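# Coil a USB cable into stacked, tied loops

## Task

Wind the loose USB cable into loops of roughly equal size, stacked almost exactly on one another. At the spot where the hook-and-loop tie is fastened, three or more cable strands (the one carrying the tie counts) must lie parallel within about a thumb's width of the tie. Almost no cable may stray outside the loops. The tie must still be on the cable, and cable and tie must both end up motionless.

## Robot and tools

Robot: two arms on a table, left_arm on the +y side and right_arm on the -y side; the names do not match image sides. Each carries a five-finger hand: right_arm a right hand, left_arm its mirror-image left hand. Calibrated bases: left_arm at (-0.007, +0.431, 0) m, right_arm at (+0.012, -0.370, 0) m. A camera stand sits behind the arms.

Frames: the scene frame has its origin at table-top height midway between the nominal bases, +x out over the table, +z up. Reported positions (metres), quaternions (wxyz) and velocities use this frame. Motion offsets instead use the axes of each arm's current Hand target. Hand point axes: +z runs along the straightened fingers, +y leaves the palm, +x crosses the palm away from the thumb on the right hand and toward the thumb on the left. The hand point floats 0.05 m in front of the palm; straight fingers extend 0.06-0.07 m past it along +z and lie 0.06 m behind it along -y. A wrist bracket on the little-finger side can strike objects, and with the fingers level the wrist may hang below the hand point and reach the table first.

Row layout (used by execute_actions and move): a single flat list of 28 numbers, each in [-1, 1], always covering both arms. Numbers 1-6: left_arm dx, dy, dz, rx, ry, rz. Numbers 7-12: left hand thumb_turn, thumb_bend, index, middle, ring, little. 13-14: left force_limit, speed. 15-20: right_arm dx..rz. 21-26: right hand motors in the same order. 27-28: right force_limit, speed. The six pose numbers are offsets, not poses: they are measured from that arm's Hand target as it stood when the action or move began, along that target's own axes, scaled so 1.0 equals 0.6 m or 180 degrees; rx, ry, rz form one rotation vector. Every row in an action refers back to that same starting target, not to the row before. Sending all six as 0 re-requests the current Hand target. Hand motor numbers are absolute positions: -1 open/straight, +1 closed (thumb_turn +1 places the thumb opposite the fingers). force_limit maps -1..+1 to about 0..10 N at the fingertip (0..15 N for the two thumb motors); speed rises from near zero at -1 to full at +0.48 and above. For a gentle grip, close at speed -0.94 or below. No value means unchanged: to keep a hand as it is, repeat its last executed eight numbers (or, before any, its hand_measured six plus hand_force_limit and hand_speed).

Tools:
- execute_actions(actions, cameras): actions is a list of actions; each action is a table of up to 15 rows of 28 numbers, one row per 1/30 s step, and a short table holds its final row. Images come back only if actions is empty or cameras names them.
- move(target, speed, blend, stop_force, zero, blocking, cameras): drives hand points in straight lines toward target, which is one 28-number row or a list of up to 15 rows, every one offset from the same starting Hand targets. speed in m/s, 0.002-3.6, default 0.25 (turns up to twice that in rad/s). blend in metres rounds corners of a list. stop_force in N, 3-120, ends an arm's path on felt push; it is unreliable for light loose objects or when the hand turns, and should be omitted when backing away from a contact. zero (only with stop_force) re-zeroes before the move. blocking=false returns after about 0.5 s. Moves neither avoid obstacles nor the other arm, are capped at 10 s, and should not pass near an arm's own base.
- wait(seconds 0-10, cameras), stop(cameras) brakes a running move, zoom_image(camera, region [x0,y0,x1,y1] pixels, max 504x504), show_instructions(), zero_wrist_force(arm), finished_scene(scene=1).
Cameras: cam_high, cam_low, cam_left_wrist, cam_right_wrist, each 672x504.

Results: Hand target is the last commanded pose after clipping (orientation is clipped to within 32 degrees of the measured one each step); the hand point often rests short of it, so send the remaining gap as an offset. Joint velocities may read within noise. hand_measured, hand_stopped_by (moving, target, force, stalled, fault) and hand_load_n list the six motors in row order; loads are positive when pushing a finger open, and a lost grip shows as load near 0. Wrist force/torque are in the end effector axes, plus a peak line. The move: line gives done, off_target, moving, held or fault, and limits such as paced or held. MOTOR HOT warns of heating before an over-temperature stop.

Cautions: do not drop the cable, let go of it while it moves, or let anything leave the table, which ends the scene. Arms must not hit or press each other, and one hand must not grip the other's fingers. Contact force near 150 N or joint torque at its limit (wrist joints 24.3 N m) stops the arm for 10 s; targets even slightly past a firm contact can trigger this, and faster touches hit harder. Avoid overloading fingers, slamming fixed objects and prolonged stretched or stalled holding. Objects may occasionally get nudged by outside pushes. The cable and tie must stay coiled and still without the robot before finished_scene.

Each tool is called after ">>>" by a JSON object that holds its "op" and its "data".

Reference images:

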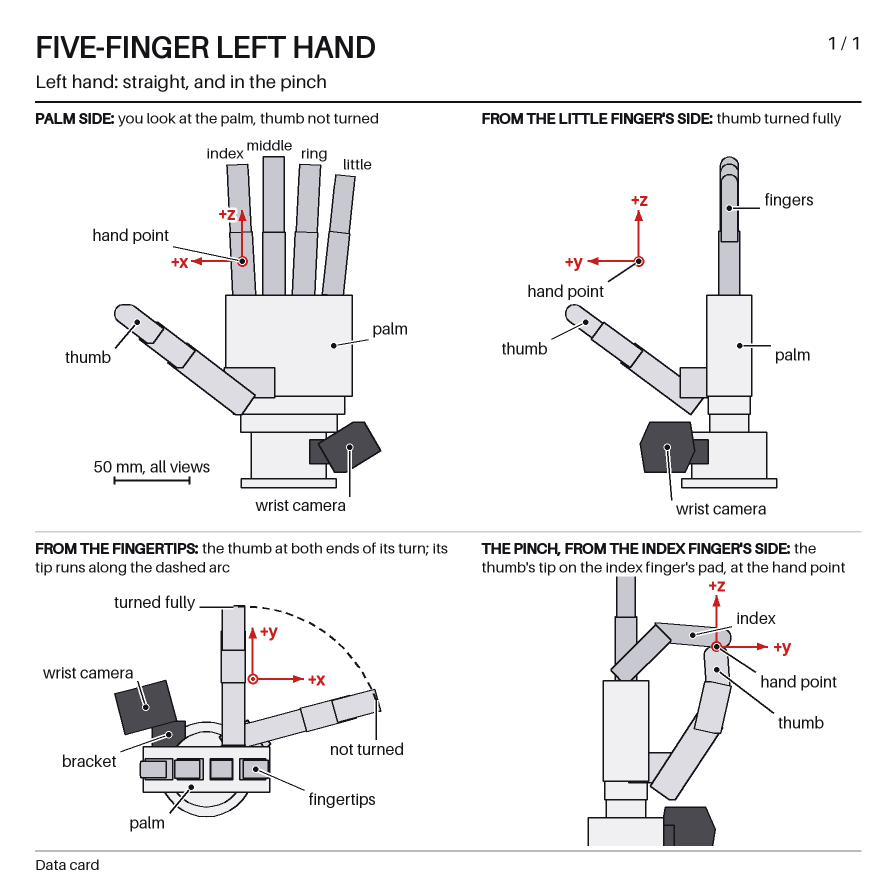

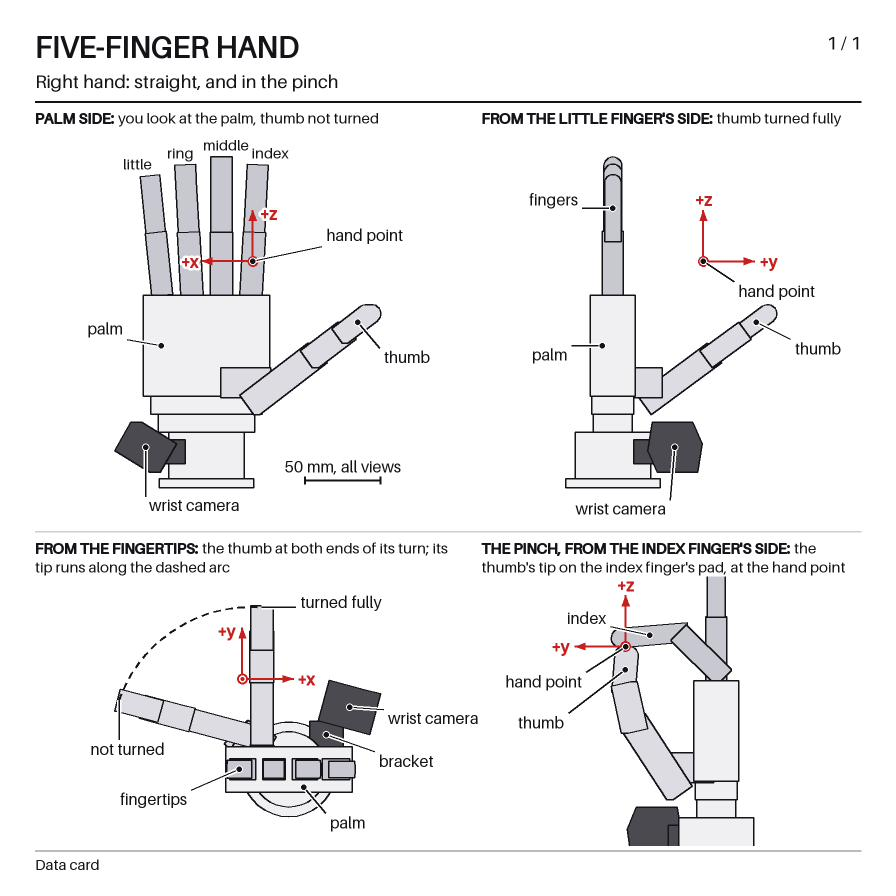

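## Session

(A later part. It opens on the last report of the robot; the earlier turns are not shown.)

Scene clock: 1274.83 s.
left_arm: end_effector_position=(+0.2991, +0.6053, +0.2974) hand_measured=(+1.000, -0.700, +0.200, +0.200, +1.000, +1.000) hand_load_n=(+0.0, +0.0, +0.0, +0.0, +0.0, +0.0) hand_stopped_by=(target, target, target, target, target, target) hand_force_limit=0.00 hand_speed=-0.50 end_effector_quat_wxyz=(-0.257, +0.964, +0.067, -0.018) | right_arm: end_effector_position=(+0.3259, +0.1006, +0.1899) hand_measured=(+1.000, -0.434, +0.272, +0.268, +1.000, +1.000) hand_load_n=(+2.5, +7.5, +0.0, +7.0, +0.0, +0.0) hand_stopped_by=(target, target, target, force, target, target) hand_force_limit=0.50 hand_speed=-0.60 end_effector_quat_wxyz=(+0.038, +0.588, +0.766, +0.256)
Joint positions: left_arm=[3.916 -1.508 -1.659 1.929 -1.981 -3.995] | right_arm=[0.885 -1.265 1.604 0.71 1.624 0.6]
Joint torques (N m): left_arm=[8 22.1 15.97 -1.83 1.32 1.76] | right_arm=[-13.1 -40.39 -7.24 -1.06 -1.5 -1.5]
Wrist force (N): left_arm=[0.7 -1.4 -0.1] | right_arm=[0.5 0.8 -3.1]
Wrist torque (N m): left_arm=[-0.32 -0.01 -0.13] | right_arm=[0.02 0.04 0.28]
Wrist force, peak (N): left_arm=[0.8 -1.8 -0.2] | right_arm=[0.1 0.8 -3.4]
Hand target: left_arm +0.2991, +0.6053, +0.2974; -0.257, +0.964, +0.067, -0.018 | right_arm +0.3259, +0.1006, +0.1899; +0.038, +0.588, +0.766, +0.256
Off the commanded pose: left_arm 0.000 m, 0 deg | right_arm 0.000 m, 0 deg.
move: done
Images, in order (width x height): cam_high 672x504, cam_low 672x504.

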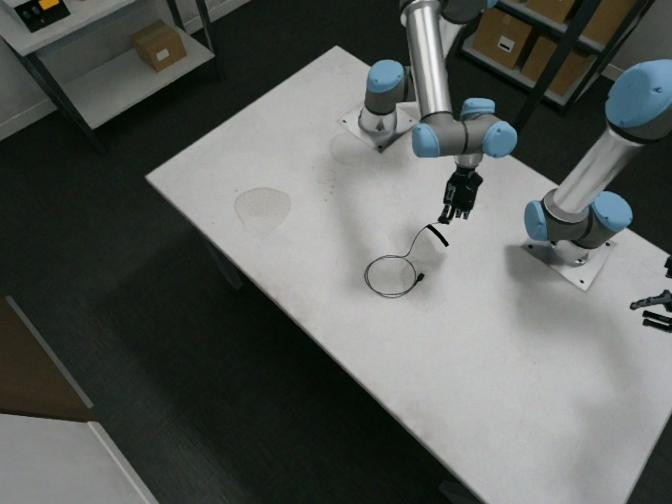

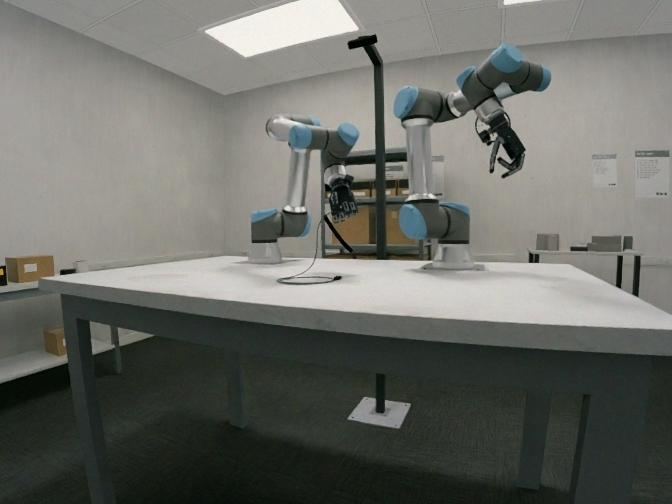

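>>> {"op": "move", "data": {"target": [[0,0,0,0,0,0,1,-0.7,0.2,0.2,1,1,0,-0.5,0.0518,-0.0155,0.0720,0,0,0,1,-0.426,0.272,0.272,1,1,0.5,-0.6]], "speed": 0.12, "cameras": ["cam_high","cam_low"]}}

>>> {"op": "zoom_image", "data": {"camera": "cam_high", "region": [340, 200, 460, 310]}}

>>> {"op": "zoom_image", "data": {"camera": "cam_low", "region": [260, 180, 370, 300]}}

Scene clock: 1281.70 s.
left_arm: end_effector_position=(+0.2991, +0.6053, +0.2974) hand_measured=(+1.000, -0.700, +0.200, +0.200, +1.000, +1.000) hand_load_n=(+0.0, +0.0, +0.0, +0.0, +0.0, +0.0) hand_stopped_by=(target, target, target, target, target, target) hand_force_limit=0.00 hand_speed=-0.50 end_effector_quat_wxyz=(-0.257, +0.964, +0.067, -0.018) | right_arm: end_effector_position=(+0.3237, +0.1424, +0.1561) hand_measured=(+1.000, -0.434, +0.272, +0.268, +1.000, +1.000) hand_load_n=(+2.5, +8.0, +0.0, +7.0, +0.0, +0.0) hand_stopped_by=(target, target, target, force, target, target) hand_force_limit=0.50 hand_speed=-0.60 end_effector_quat_wxyz=(+0.038, +0.588, +0.766, +0.256)
Joint positions: left_arm=[3.916 -1.508 -1.659 1.929 -1.981 -3.995] | right_arm=[0.949 -1.148 1.532 0.669 1.656 0.655]
Joint torques (N m): left_arm=[7.56 21.41 16.05 -2.02 1.36 1.73] | right_arm=[13.74 -26.35 -23.97 -0.91 1.74 1.33]
Wrist force (N): left_arm=[0.7 -1.8 0.0] | right_arm=[0.4 0.7 -2.7]
Wrist torque (N m): left_arm=[-0.37 -0.01 -0.12] | right_arm=[-0.04 0.05 0.12]
Wrist force, peak (N): left_arm=[0.7 -1.9 -0.1] | right_arm=[-0.3 1.0 -3.9]
Hand target: left_arm +0.2991, +0.6053, +0.2974; -0.257, +0.964, +0.067, -0.018 | right_arm +0.3237, +0.1426, +0.1560; +0.038, +0.588, +0.766, +0.256
Off the commanded pose: left_arm 0.000 m, 0 deg | right_arm 0.000 m, 0 deg.
move: done
Images, in order (width x height): cam_high 672x504, cam_low 672x504.

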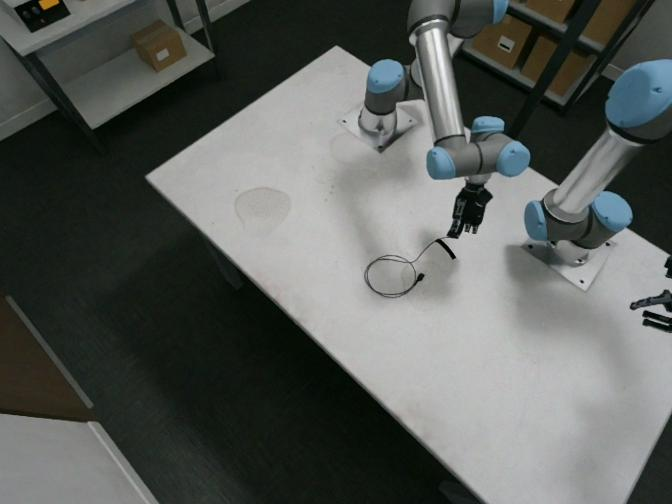

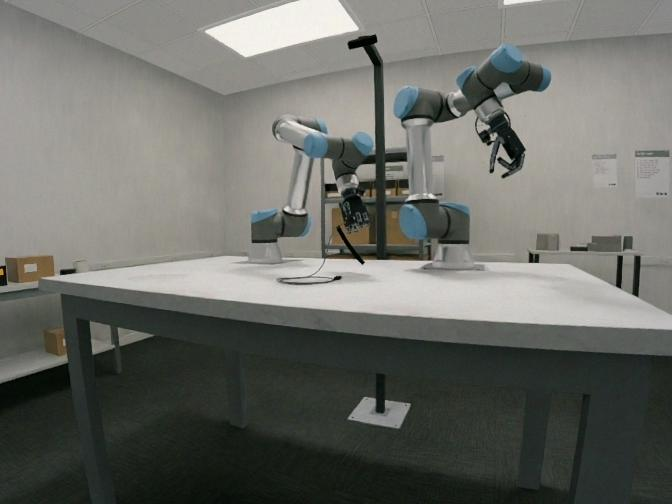

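Scaled by 4.200 from the camera's 672x504 image, which has a finer 960x720 frame.

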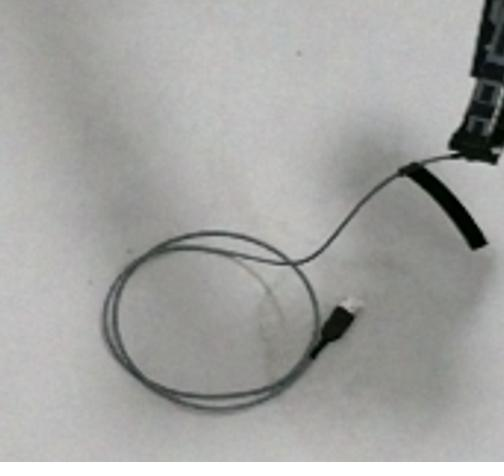

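Scaled by 4.200 from the camera's 672x504 image, which has a finer 960x720 frame.

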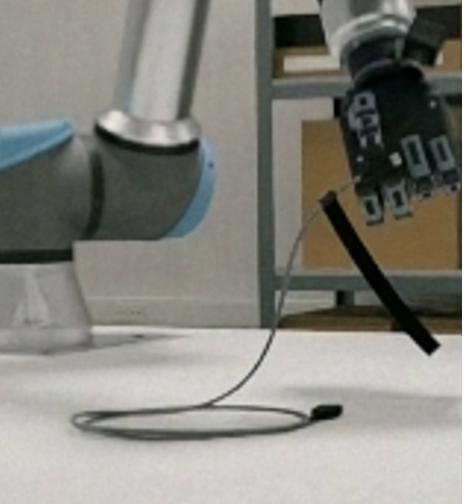

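>>> {"op": "move", "data": {"target": [[0,0,0,0,0,0,1,-0.7,0.2,0.2,1,1,0,-0.5,0.0431,0.0578,0.1095,0,0,0.1111,1,-0.426,0.272,0.272,1,1,0.5,-0.6]], "speed": 0.12, "cameras": ["cam_high","cam_low"]}}

>>> {"op": "zoom_image", "data": {"camera": "cam_high", "region": [340, 200, 460, 310]}}

>>> {"op": "zoom_image", "data": {"camera": "cam_low", "region": [260, 180, 370, 300]}}

Scene clock: 1287.77 s.
left_arm: end_effector_position=(+0.2991, +0.6053, +0.2974) hand_measured=(+1.000, -0.700, +0.200, +0.200, +1.000, +1.000) hand_load_n=(+0.0, +0.0, +0.0, +0.0, +0.0, +0.0) hand_stopped_by=(target, target, target, target, target, target) hand_force_limit=0.00 hand_speed=-0.50 end_effector_quat_wxyz=(-0.257, +0.964, +0.067, -0.018) | right_arm: end_effector_position=(+0.3699, +0.1953, +0.1206) hand_measured=(+1.000, -0.434, +0.272, +0.268, +1.000, +1.000) hand_load_n=(+2.0, +7.5, +0.0, +7.0, +0.0, +0.0) hand_stopped_by=(target, target, target, force, target, target) hand_force_limit=0.50 hand_speed=-0.60 end_effector_quat_wxyz=(-0.007, +0.712, +0.653, +0.259)
Joint positions: left_arm=[3.916 -1.508 -1.659 1.929 -1.981 -3.995] | right_arm=[0.949 -0.925 1.245 0.733 1.656 1.004]
Joint torques (N m): left_arm=[7.36 21.57 15.58 -1.94 1.44 1.48] | right_arm=[-10.49 -34.86 -23.34 3.63 1.81 1.34]
Wrist force (N): left_arm=[0.7 -1.7 0.1] | right_arm=[0.5 0.7 -2.6]
Wrist torque (N m): left_arm=[-0.38 -0.01 -0.13] | right_arm=[-0.03 0.05 0.09]
Wrist force, peak (N): left_arm=[0.7 -1.9 -0.3] | right_arm=[0.6 0.7 -3.0]
Hand target: left_arm +0.2991, +0.6053, +0.2974; -0.257, +0.964, +0.067, -0.018 | right_arm +0.3700, +0.1954, +0.1206; -0.007, +0.712, +0.653, +0.259
Off the commanded pose: left_arm 0.000 m, 0 deg | right_arm 0.000 m, 0 deg.
move: done
Images, in order (width x height): cam_high 672x504, cam_low 672x504.

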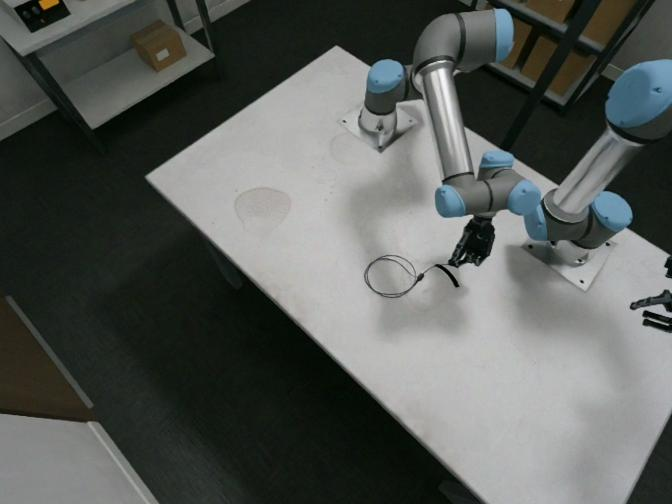

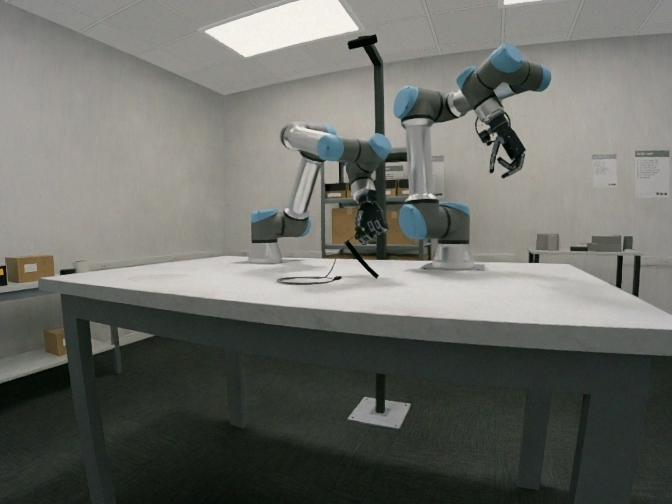

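Scaled by 4.200 from the camera's 672x504 image, which has a finer 960x720 frame.

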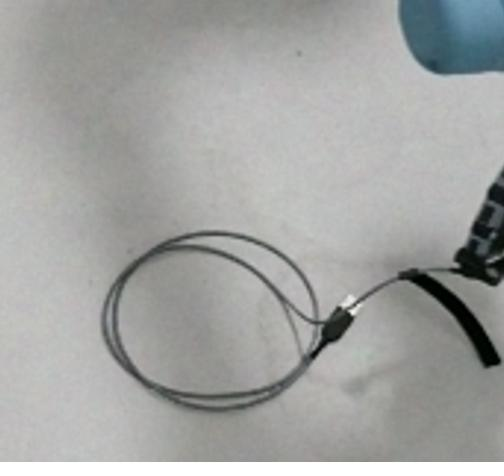

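Scaled by 4.200 from the camera's 672x504 image, which has a finer 960x720 frame.

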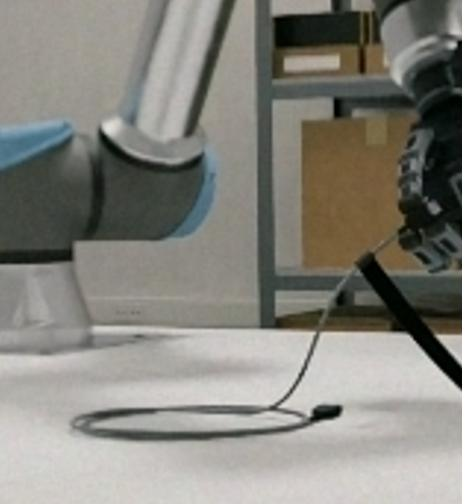

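>>> {"op": "move", "data": {"target": [[0,0,0,0,0,0,1,-0.7,0.2,0.2,1,1,0,-0.5,-0.0105,0.1477,0.1065,0,0,0.2778,1,-0.426,0.272,0.272,1,1,0.5,-0.6]], "speed": 0.12, "cameras": ["cam_high","cam_low"]}}

>>> {"op": "zoom_image", "data": {"camera": "cam_high", "region": [340, 210, 460, 320]}}

>>> {"op": "zoom_image", "data": {"camera": "cam_low", "region": [260, 180, 370, 300]}}

Scene clock: 1296.07 s.
left_arm: end_effector_position=(+0.2991, +0.6053, +0.2974) hand_measured=(+1.000, -0.700, +0.200, +0.200, +1.000, +1.000) hand_load_n=(+0.0, +0.0, +0.0, +0.0, +0.0, +0.0) hand_stopped_by=(target, target, target, target, target, target) hand_force_limit=0.00 hand_speed=-0.50 end_effector_quat_wxyz=(-0.257, +0.964, +0.067, -0.018) | right_arm: end_effector_position=(+0.4755, +0.1987, +0.0919) hand_measured=(+1.000, -0.434, +0.272, +0.268, +1.000, +1.000) hand_load_n=(+2.0, +8.0, +0.0, +7.5, +0.0, +0.0) hand_stopped_by=(target, target, target, force, target, target) hand_force_limit=0.50 hand_speed=-0.60 end_effector_quat_wxyz=(-0.116, +0.921, +0.291, +0.232)
Joint positions: left_arm=[3.916 -1.508 -1.659 1.929 -1.981 -3.995] | right_arm=[0.791 -0.659 0.773 0.933 1.577 1.739]
Joint torques (N m): left_arm=[6.23 21.58 15.54 -1.9 1.44 1.72] | right_arm=[-13.28 -44.44 -24.58 3.49 -1.64 1.31]
Wrist force (N): left_arm=[0.6 -1.5 -0.1] | right_arm=[0.5 0.7 -2.2]
Wrist torque (N m): left_arm=[-0.34 0.00 -0.14] | right_arm=[-0.04 0.08 0.00]
Wrist force, peak (N): left_arm=[0.9 -1.8 -0.2] | right_arm=[0.3 0.7 -3.1]
Hand target: left_arm +0.2991, +0.6053, +0.2974; -0.257, +0.964, +0.067, -0.018 | right_arm +0.4755, +0.1987, +0.0919; -0.116, +0.921, +0.291, +0.232
Off the commanded pose: left_arm 0.000 m, 0 deg | right_arm 0.000 m, 0 deg.
move: done
Images, in order (width x height): cam_high 672x504, cam_low 672x504.

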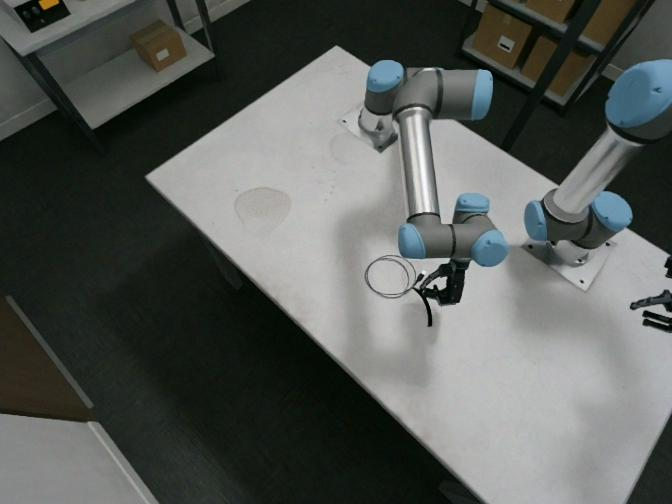

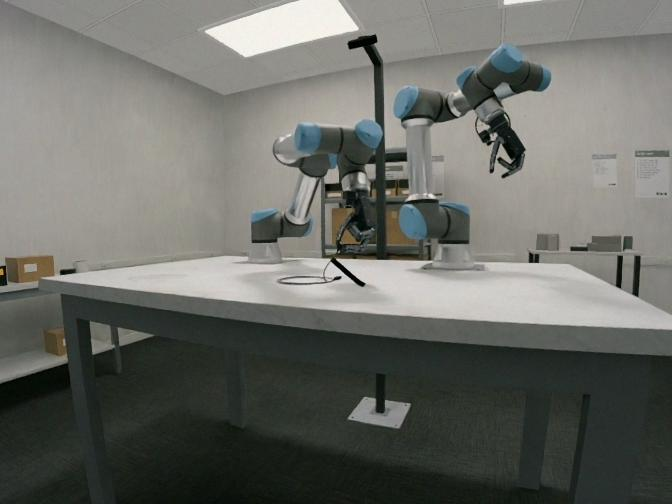

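Scaled by 4.200 from the camera's 672x504 image, which has a finer 960x720 frame.

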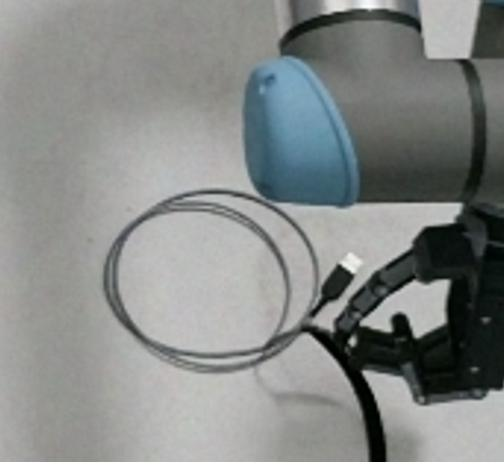

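Scaled by 4.200 from the camera's 672x504 image, which has a finer 960x720 frame.

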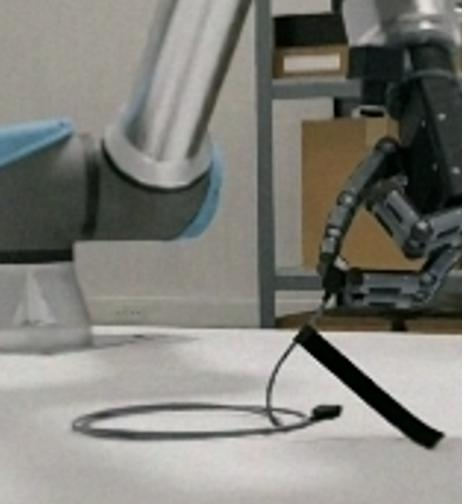

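>>> {"op": "move", "data": {"target": [[0,0,0,0,0,0,1,-0.7,0.2,0.2,1,1,0,-0.5,0.0346,0.1283,0.0783,0,0,0.3056,1,-0.426,0.272,0.272,1,1,0.5,-0.6]], "speed": 0.12, "cameras": ["cam_high","cam_low","cam_right_wrist"]}}

>>> {"op": "zoom_image", "data": {"camera": "cam_high", "region": [340, 210, 460, 320]}}

>>> {"op": "zoom_image", "data": {"camera": "cam_low", "region": [260, 180, 370, 300]}}

Scene clock: 1307.23 s.
left_arm: end_effector_position=(+0.2991, +0.6053, +0.2974) hand_measured=(+1.000, -0.700, +0.200, +0.200, +1.000, +1.000) hand_load_n=(+0.0, -0.5, +0.0, +0.0, +0.0, +0.0) hand_stopped_by=(target, target, target, target, target, target) hand_force_limit=0.00 hand_speed=-0.50 end_effector_quat_wxyz=(-0.257, +0.964, +0.067, -0.018) | right_arm: end_effector_position=(+0.5527, +0.1632, +0.0555) hand_measured=(+1.000, -0.434, +0.272, +0.268, +1.000, +1.000) hand_load_n=(+1.5, +8.0, +0.0, +7.5, +0.0, +0.0) hand_stopped_by=(target, target, target, force, target, target) hand_force_limit=0.50 hand_speed=-0.60 end_effector_quat_wxyz=(-0.210, +0.951, -0.167, +0.152)
Joint positions: left_arm=[3.916 -1.508 -1.659 1.929 -1.981 -3.995] | right_arm=[0.593 -0.495 0.518 1.031 1.478 2.528]
Joint torques (N m): left_arm=[7.11 20.95 15.64 -2.1 1.28 1.57] | right_arm=[-12.83 -48.35 -24.57 3.73 -1.8 1.35]
Wrist force (N): left_arm=[0.4 -1.7 -0.1] | right_arm=[0.2 -0.4 -2.2]
Wrist torque (N m): left_arm=[-0.35 0.03 -0.15] | right_arm=[-0.15 0.10 -0.03]
Wrist force, peak (N): left_arm=[0.9 -1.9 -0.1] | right_arm=[0.2 0.4 -2.8]
Hand target: left_arm +0.2991, +0.6053, +0.2974; -0.257, +0.964, +0.067, -0.018 | right_arm +0.5528, +0.1632, +0.0554; -0.210, +0.951, -0.168, +0.152
Off the commanded pose: left_arm 0.000 m, 0 deg | right_arm 0.000 m, 0 deg.
move: done
camera_calibration:
cam_right_wrist: T_world_to_cam=[[0.0121826, -0.935702, -0.352582, 0.163478], [-0.986927, -0.0679223, 0.146155, 0.546169], [-0.160706, 0.346192, -0.924297, 0.192708], [0, 0, 0, 1]] pos_world=[0.568007, 0.123349, 0.155933]
Images, in order (width x height): cam_high 672x504, cam_low 672x504, cam_right_wrist 672x504.

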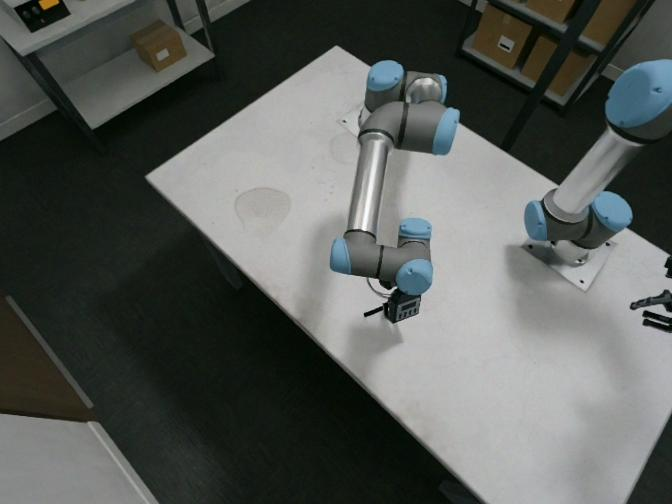

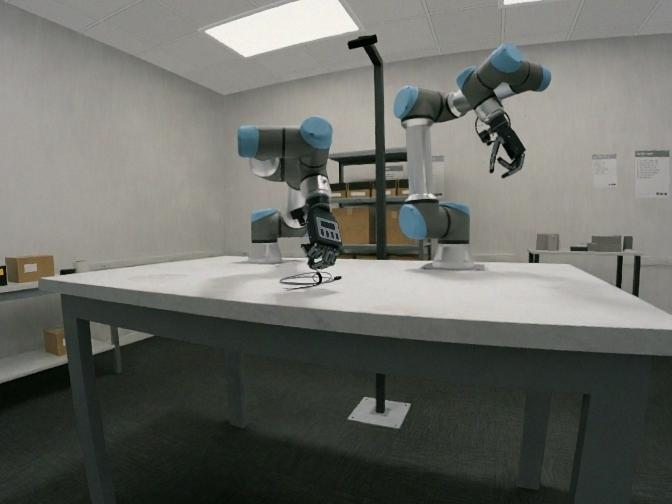

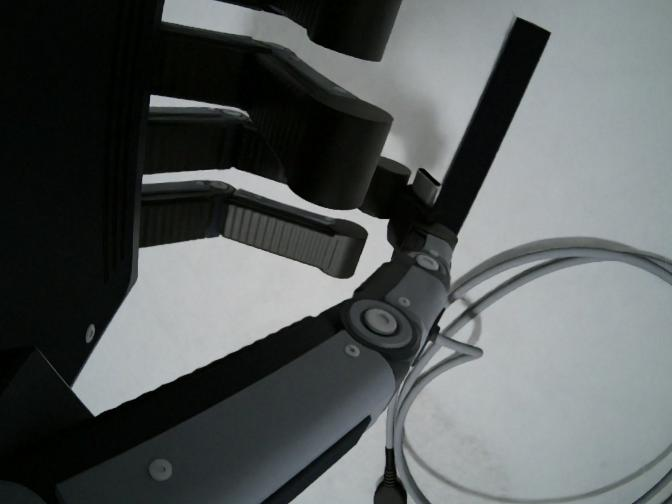

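Scaled by 4.200 from the camera's 672x504 image, which has a finer 960x720 frame.

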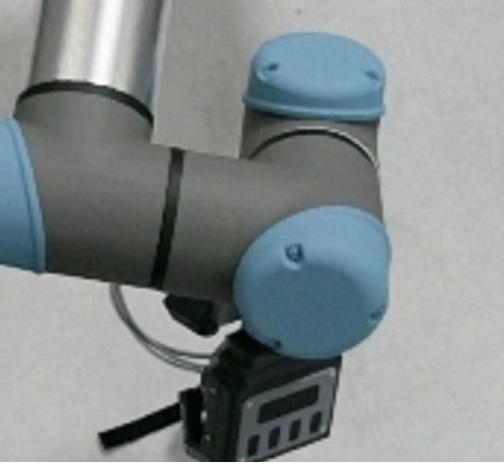

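Scaled by 4.200 from the camera's 672x504 image, which has a finer 960x720 frame.

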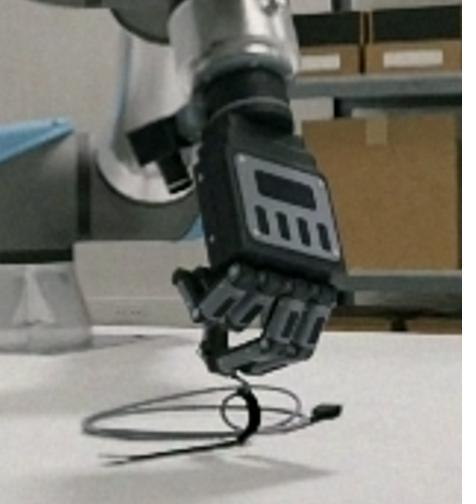

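>>> {"op": "zoom_image", "data": {"camera": "cam_right_wrist", "region": [340, 180, 672, 504]}}

>>> {"op": "zoom_image", "data": {"camera": "cam_low", "region": [270, 255, 350, 300]}}

Scaled by 1.518 from the camera's 672x504 image, which has a finer 960x720 frame.

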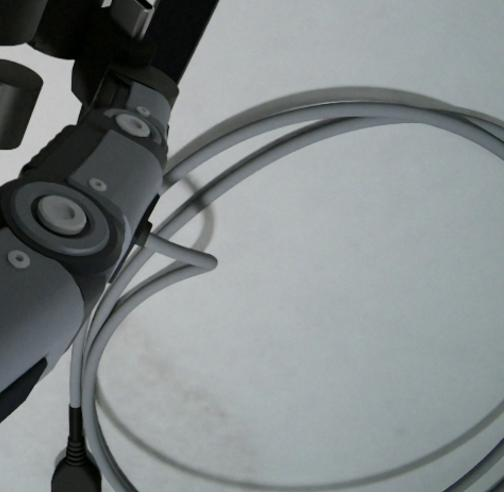

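Scaled by 6.300 from the camera's 672x504 image, which has a finer 960x720 frame.

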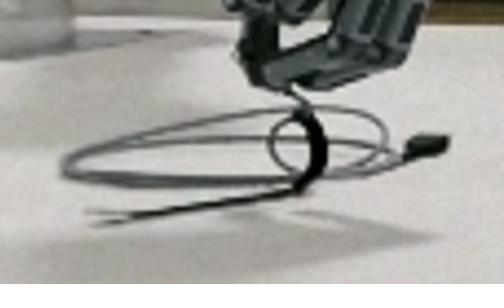

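>>> {"op": "move", "data": {"target": [[0,0,0,0,0,0,1,-0.7,0.2,0.2,1,1,0,-0.5,0.0536,0.0175,-0.0128,0,0,0.1667,1,-0.426,0.272,0.272,1,1,0.5,-0.6]], "speed": 0.12, "cameras": ["cam_high","cam_low","cam_right_wrist"]}}

>>> {"op": "zoom_image", "data": {"camera": "cam_right_wrist", "region": [340, 180, 672, 504]}}

>>> {"op": "zoom_image", "data": {"camera": "cam_low", "region": [270, 255, 350, 300]}}

Scene clock: 1314.63 s.
left_arm: end_effector_position=(+0.2991, +0.6053, +0.2974) hand_measured=(+1.000, -0.700, +0.200, +0.200, +1.000, +1.000) hand_load_n=(+0.0, +0.0, +0.0, +0.0, +0.0, +0.0) hand_stopped_by=(target, target, target, target, target, target) hand_force_limit=0.00 hand_speed=-0.50 end_effector_quat_wxyz=(-0.257, +0.964, +0.067, -0.018) | right_arm: end_effector_position=(+0.5762, +0.1392, +0.0644) hand_measured=(+1.000, -0.434, +0.272, +0.268, +1.000, +1.000) hand_load_n=(+1.5, +7.5, +0.0, +7.0, +0.0, +0.0) hand_stopped_by=(target, target, target, force, target, target) hand_force_limit=0.50 hand_speed=-0.60 end_effector_quat_wxyz=(-0.242, +0.876, -0.408, +0.093)
Joint positions: left_arm=[3.916 -1.508 -1.659 1.929 -1.981 -3.995] | right_arm=[0.494 -0.519 0.556 1.027 1.43 2.964]
Joint torques (N m): left_arm=[6.8 21.03 15.72 -2.16 1.54 1.6] | right_arm=[-14 -65.05 -7.64 -0.88 -1.79 1.35]
Wrist force (N): left_arm=[0.6 -1.6 0.0] | right_arm=[-0.1 0.2 -1.5]
Wrist torque (N m): left_arm=[-0.35 0.00 -0.14] | right_arm=[-0.15 0.05 0.05]
Wrist force, peak (N): left_arm=[0.7 -1.9 -0.1] | right_arm=[0.4 -0.3 -2.3]
Hand target: left_arm +0.2991, +0.6053, +0.2974; -0.257, +0.964, +0.067, -0.018 | right_arm +0.5762, +0.1392, +0.0644; -0.242, +0.875, -0.408, +0.092
Off the commanded pose: left_arm 0.000 m, 0 deg | right_arm 0.000 m, 0 deg.
move: done
camera_calibration:
cam_right_wrist: T_world_to_cam=[[-0.456712, -0.752983, -0.473741, 0.396524], [-0.882947, 0.318596, 0.34482, 0.439913], [-0.108712, 0.575772, -0.81035, 0.143719], [0, 0, 0, 1]] pos_world=[0.585142, 0.0756721, 0.152621]
Images, in order (width x height): cam_high 672x504, cam_low 672x504, cam_right_wrist 672x504.

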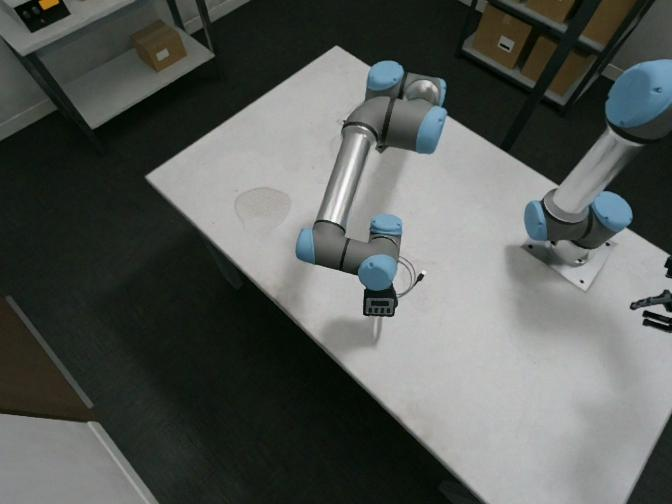

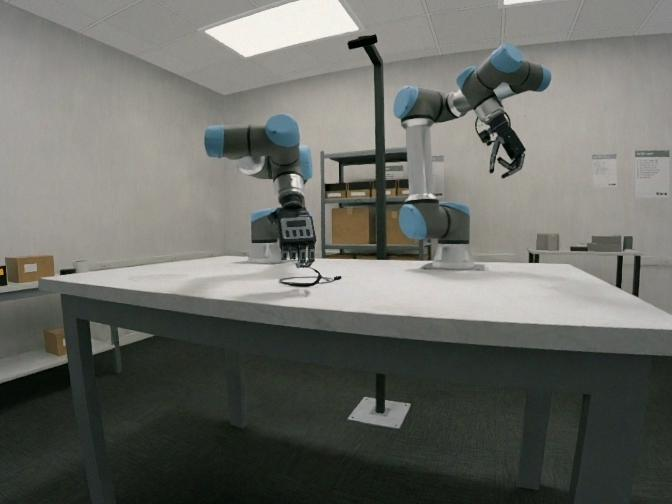

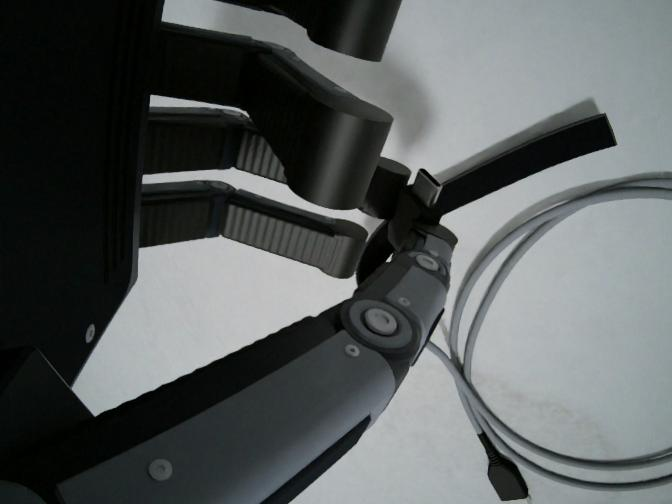

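Scaled by 1.518 from the camera's 672x504 image, which has a finer 960x720 frame.

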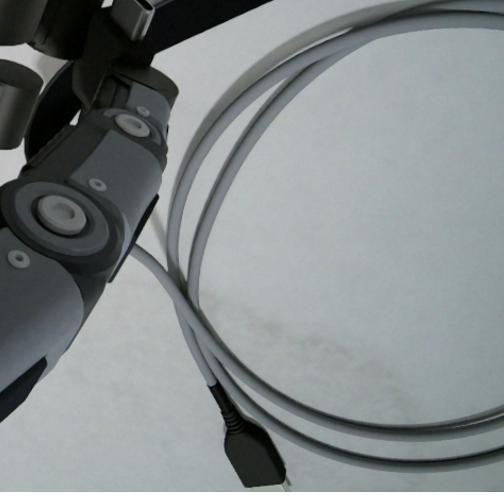

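Scaled by 6.300 from the camera's 672x504 image, which has a finer 960x720 frame.

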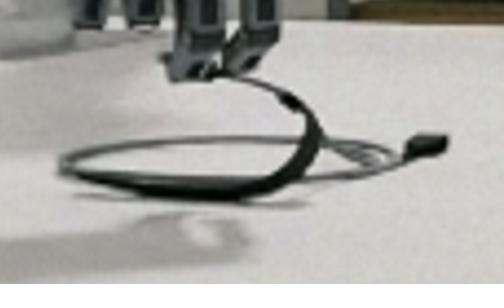

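>>> {"op": "move", "data": {"target": [[0,0,0,0,0,0,1,-0.7,0.2,0.2,1,1,0,-0.5,-0.0110,0.0490,0.0385,0,0,0.0722,1,-0.426,0.272,0.272,1,1,0.5,-0.6]], "speed": 0.08, "cameras": ["cam_high","cam_low","cam_right_wrist"]}}

>>> {"op": "zoom_image", "data": {"camera": "cam_right_wrist", "region": [340, 180, 672, 504]}}

>>> {"op": "zoom_image", "data": {"camera": "cam_low", "region": [270, 255, 350, 300]}}

Scene clock: 1319.77 s.
left_arm: end_effector_position=(+0.2991, +0.6053, +0.2974) hand_measured=(+1.000, -0.700, +0.200, +0.200, +1.000, +1.000) hand_load_n=(+0.0, +0.0, +0.0, +0.0, +0.0, +0.0) hand_stopped_by=(target, target, target, target, target, target) hand_force_limit=0.00 hand_speed=-0.50 end_effector_quat_wxyz=(-0.257, +0.964, +0.067, -0.018) | right_arm: end_effector_position=(+0.5606, +0.1361, +0.0300) hand_measured=(+1.000, -0.434, +0.272, +0.268, +1.000, +1.000) hand_load_n=(+1.5, +7.5, +0.0, +7.0, +0.0, +0.0) hand_stopped_by=(target, target, target, force, target, target) hand_force_limit=0.50 hand_speed=-0.60 end_effector_quat_wxyz=(-0.251, +0.824, -0.504, +0.065)
Joint positions: left_arm=[3.916 -1.508 -1.659 1.929 -1.981 -3.995] | right_arm=[0.48 -0.582 0.779 0.869 1.423 3.178]
Joint torques (N m): left_arm=[6.83 21.79 15.87 -2.09 1.35 1.53] | right_arm=[-12.68 -63.92 -8.65 -0.87 -1.94 1.33]
Wrist force (N): left_arm=[0.8 -1.7 0.2] | right_arm=[0.2 0.0 -1.8]
Wrist torque (N m): left_arm=[-0.37 -0.01 -0.12] | right_arm=[-0.16 0.05 0.08]
Wrist force, peak (N): left_arm=[0.7 -1.8 -0.1] | right_arm=[-0.2 -0.1 -2.1]
Hand target: left_arm +0.2991, +0.6053, +0.2974; -0.257, +0.964, +0.067, -0.018 | right_arm +0.5605, +0.1361, +0.0300; -0.251, +0.824, -0.505, +0.064
Off the commanded pose: left_arm 0.000 m, 0 deg | right_arm 0.000 m, 0 deg.
move: done
camera_calibration:
cam_right_wrist: T_world_to_cam=[[-0.62903, -0.606504, -0.486286, 0.447708], [-0.775815, 0.450079, 0.4422, 0.358056], [-0.0493291, 0.655424, -0.753648, 0.0701514], [0, 0, 0, 1]] pos_world=[0.562867, 0.0644046, 0.112251]
Images, in order (width x height): cam_high 672x504, cam_low 672x504, cam_right_wrist 672x504.

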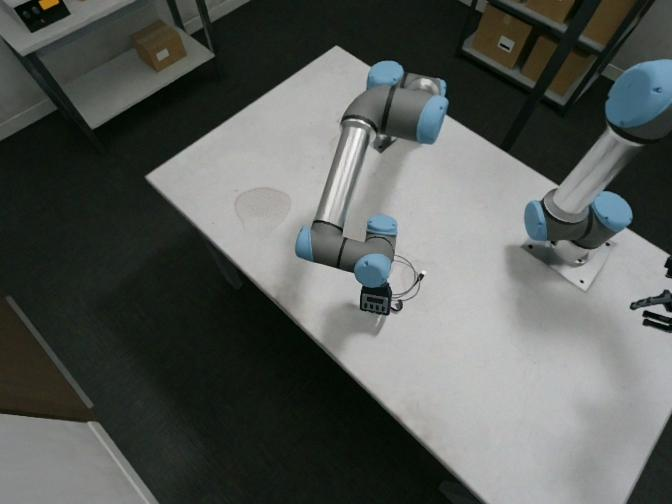

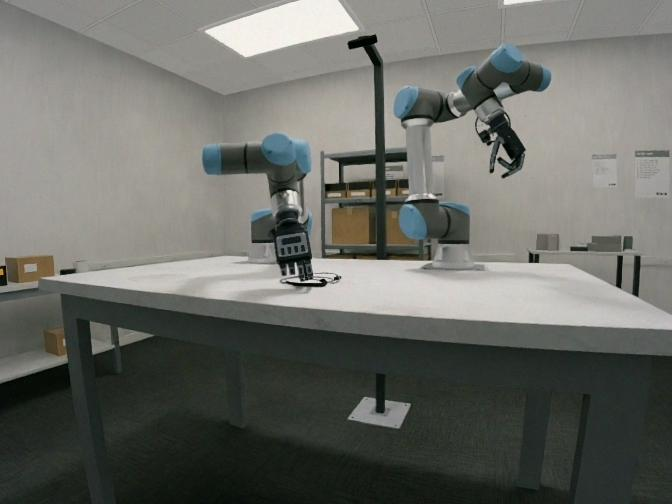

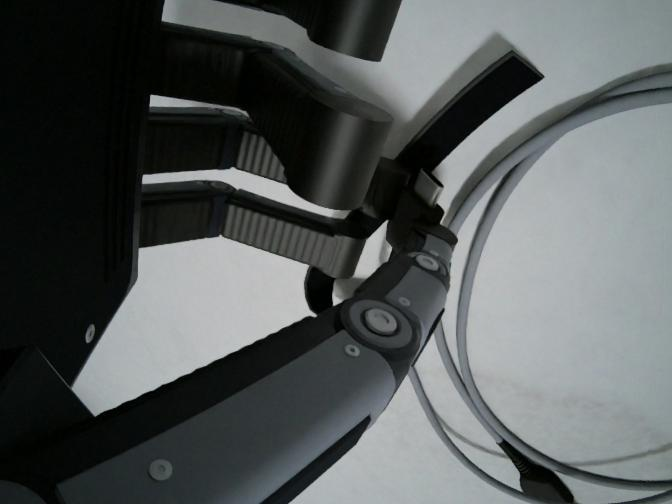

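Scaled by 1.518 from the camera's 672x504 image, which has a finer 960x720 frame.

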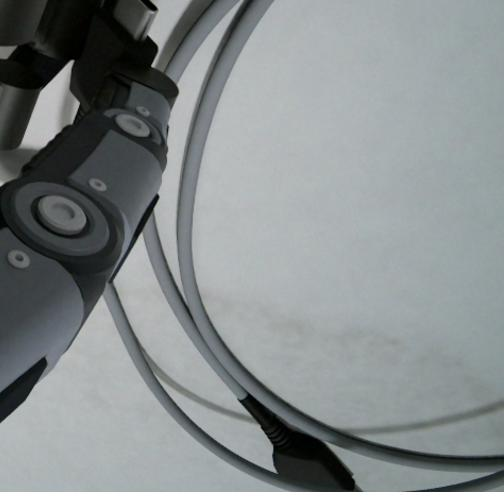

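Scaled by 6.300 from the camera's 672x504 image, which has a finer 960x720 frame.

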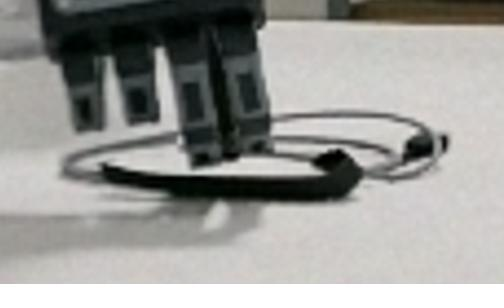

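>>> {"op": "move", "data": {"target": [[0,0,0,0,0,0,1,-0.7,0.2,0.2,1,1,0,-0.5,0.0245,-0.0290,-0.0370,0,0,0,1,-0.426,0.272,0.272,1,1,0.5,-0.6]], "speed": 0.08, "cameras": ["cam_low","cam_right_wrist"]}}

>>> {"op": "zoom_image", "data": {"camera": "cam_right_wrist", "region": [340, 180, 672, 504]}}

>>> {"op": "zoom_image", "data": {"camera": "cam_low", "region": [270, 255, 350, 300]}}

Scene clock: 1324.67 s.
left_arm: end_effector_position=(+0.2991, +0.6053, +0.2974) hand_measured=(+1.000, -0.700, +0.200, +0.200, +1.000, +1.000) hand_load_n=(+0.0, +0.0, +0.5, +0.0, +0.0, +0.0) hand_stopped_by=(target, target, target, target, target, target) hand_force_limit=0.00 hand_speed=-0.50 end_effector_quat_wxyz=(-0.257, +0.964, +0.067, -0.018) | right_arm: end_effector_position=(+0.5735, +0.1221, +0.0553) hand_measured=(+1.000, -0.434, +0.272, +0.268, +1.000, +1.000) hand_load_n=(+2.0, +7.5, +0.0, +6.5, +0.0, +0.0) hand_stopped_by=(target, target, target, force, target, target) hand_force_limit=0.50 hand_speed=-0.60 end_effector_quat_wxyz=(-0.251, +0.824, -0.505, +0.065) end_effector_velocity=(-0.001, +0.000, +0.001) end_effector_angular_velocity=(-0.001, +0.002, +0.001)
Joint positions: left_arm=[3.916 -1.508 -1.659 1.929 -1.981 -3.995] | right_arm=[0.452 -0.59 0.731 0.929 1.409 3.154]
Joint velocities: left_arm=[within noise] | right_arm=[0 0.001 -0.003 0.005 -0.001 -0.001]
Joint torques (N m): left_arm=[6.96 21.33 15.04 -2.18 1.45 1.46] | right_arm=[-13.59 -53.23 -24.96 3.63 -1.83 -1.34]
Wrist force (N): left_arm=[0.7 -1.7 -0.2] | right_arm=[0.5 0.2 -1.7]
Wrist torque (N m): left_arm=[-0.35 -0.01 -0.13] | right_arm=[-0.12 -0.02 0.28]
Wrist force, peak (N): left_arm=[0.8 -1.8 -0.1] | right_arm=[0.2 0.2 -2.2]
Hand target: left_arm +0.2991, +0.6053, +0.2974; -0.257, +0.964, +0.067, -0.018 | right_arm +0.5735, +0.1220, +0.0553; -0.251, +0.824, -0.505, +0.064
Off the commanded pose: left_arm 0.000 m, 0 deg | right_arm 0.000 m, 0 deg.
move: done
camera_calibration:
cam_right_wrist: T_world_to_cam=[[-0.629144, -0.606253, -0.486452, 0.459712], [-0.775741, 0.450251, 0.442154, 0.363133], [-0.0490316, 0.655539, -0.753567, 0.0988422], [0, 0, 0, 1]] pos_world=[0.575768, 0.0504056, 0.137551]
Images, in order (width x height): cam_low 672x504, cam_right_wrist 672x504.

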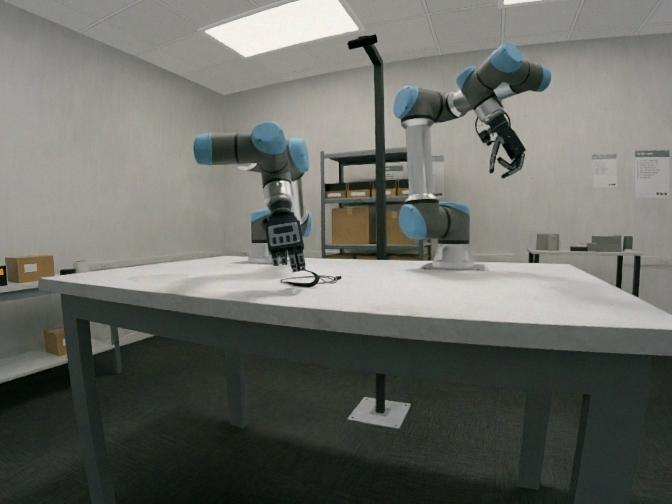

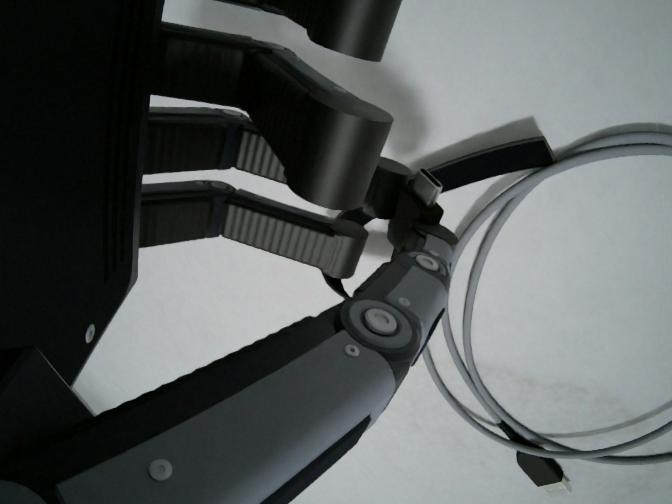

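Scaled by 1.518 from the camera's 672x504 image, which has a finer 960x720 frame.

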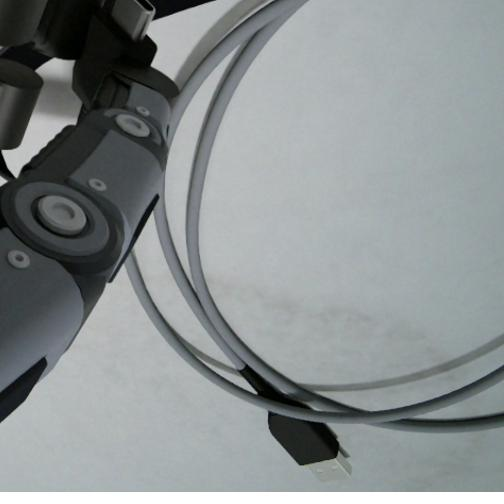

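Scaled by 6.300 from the camera's 672x504 image, which has a finer 960x720 frame.

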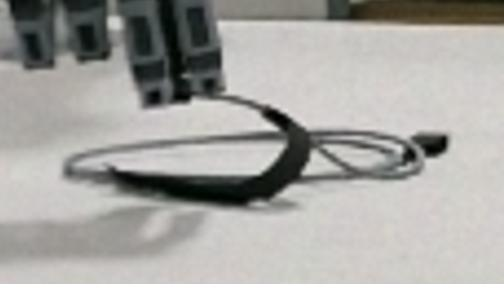

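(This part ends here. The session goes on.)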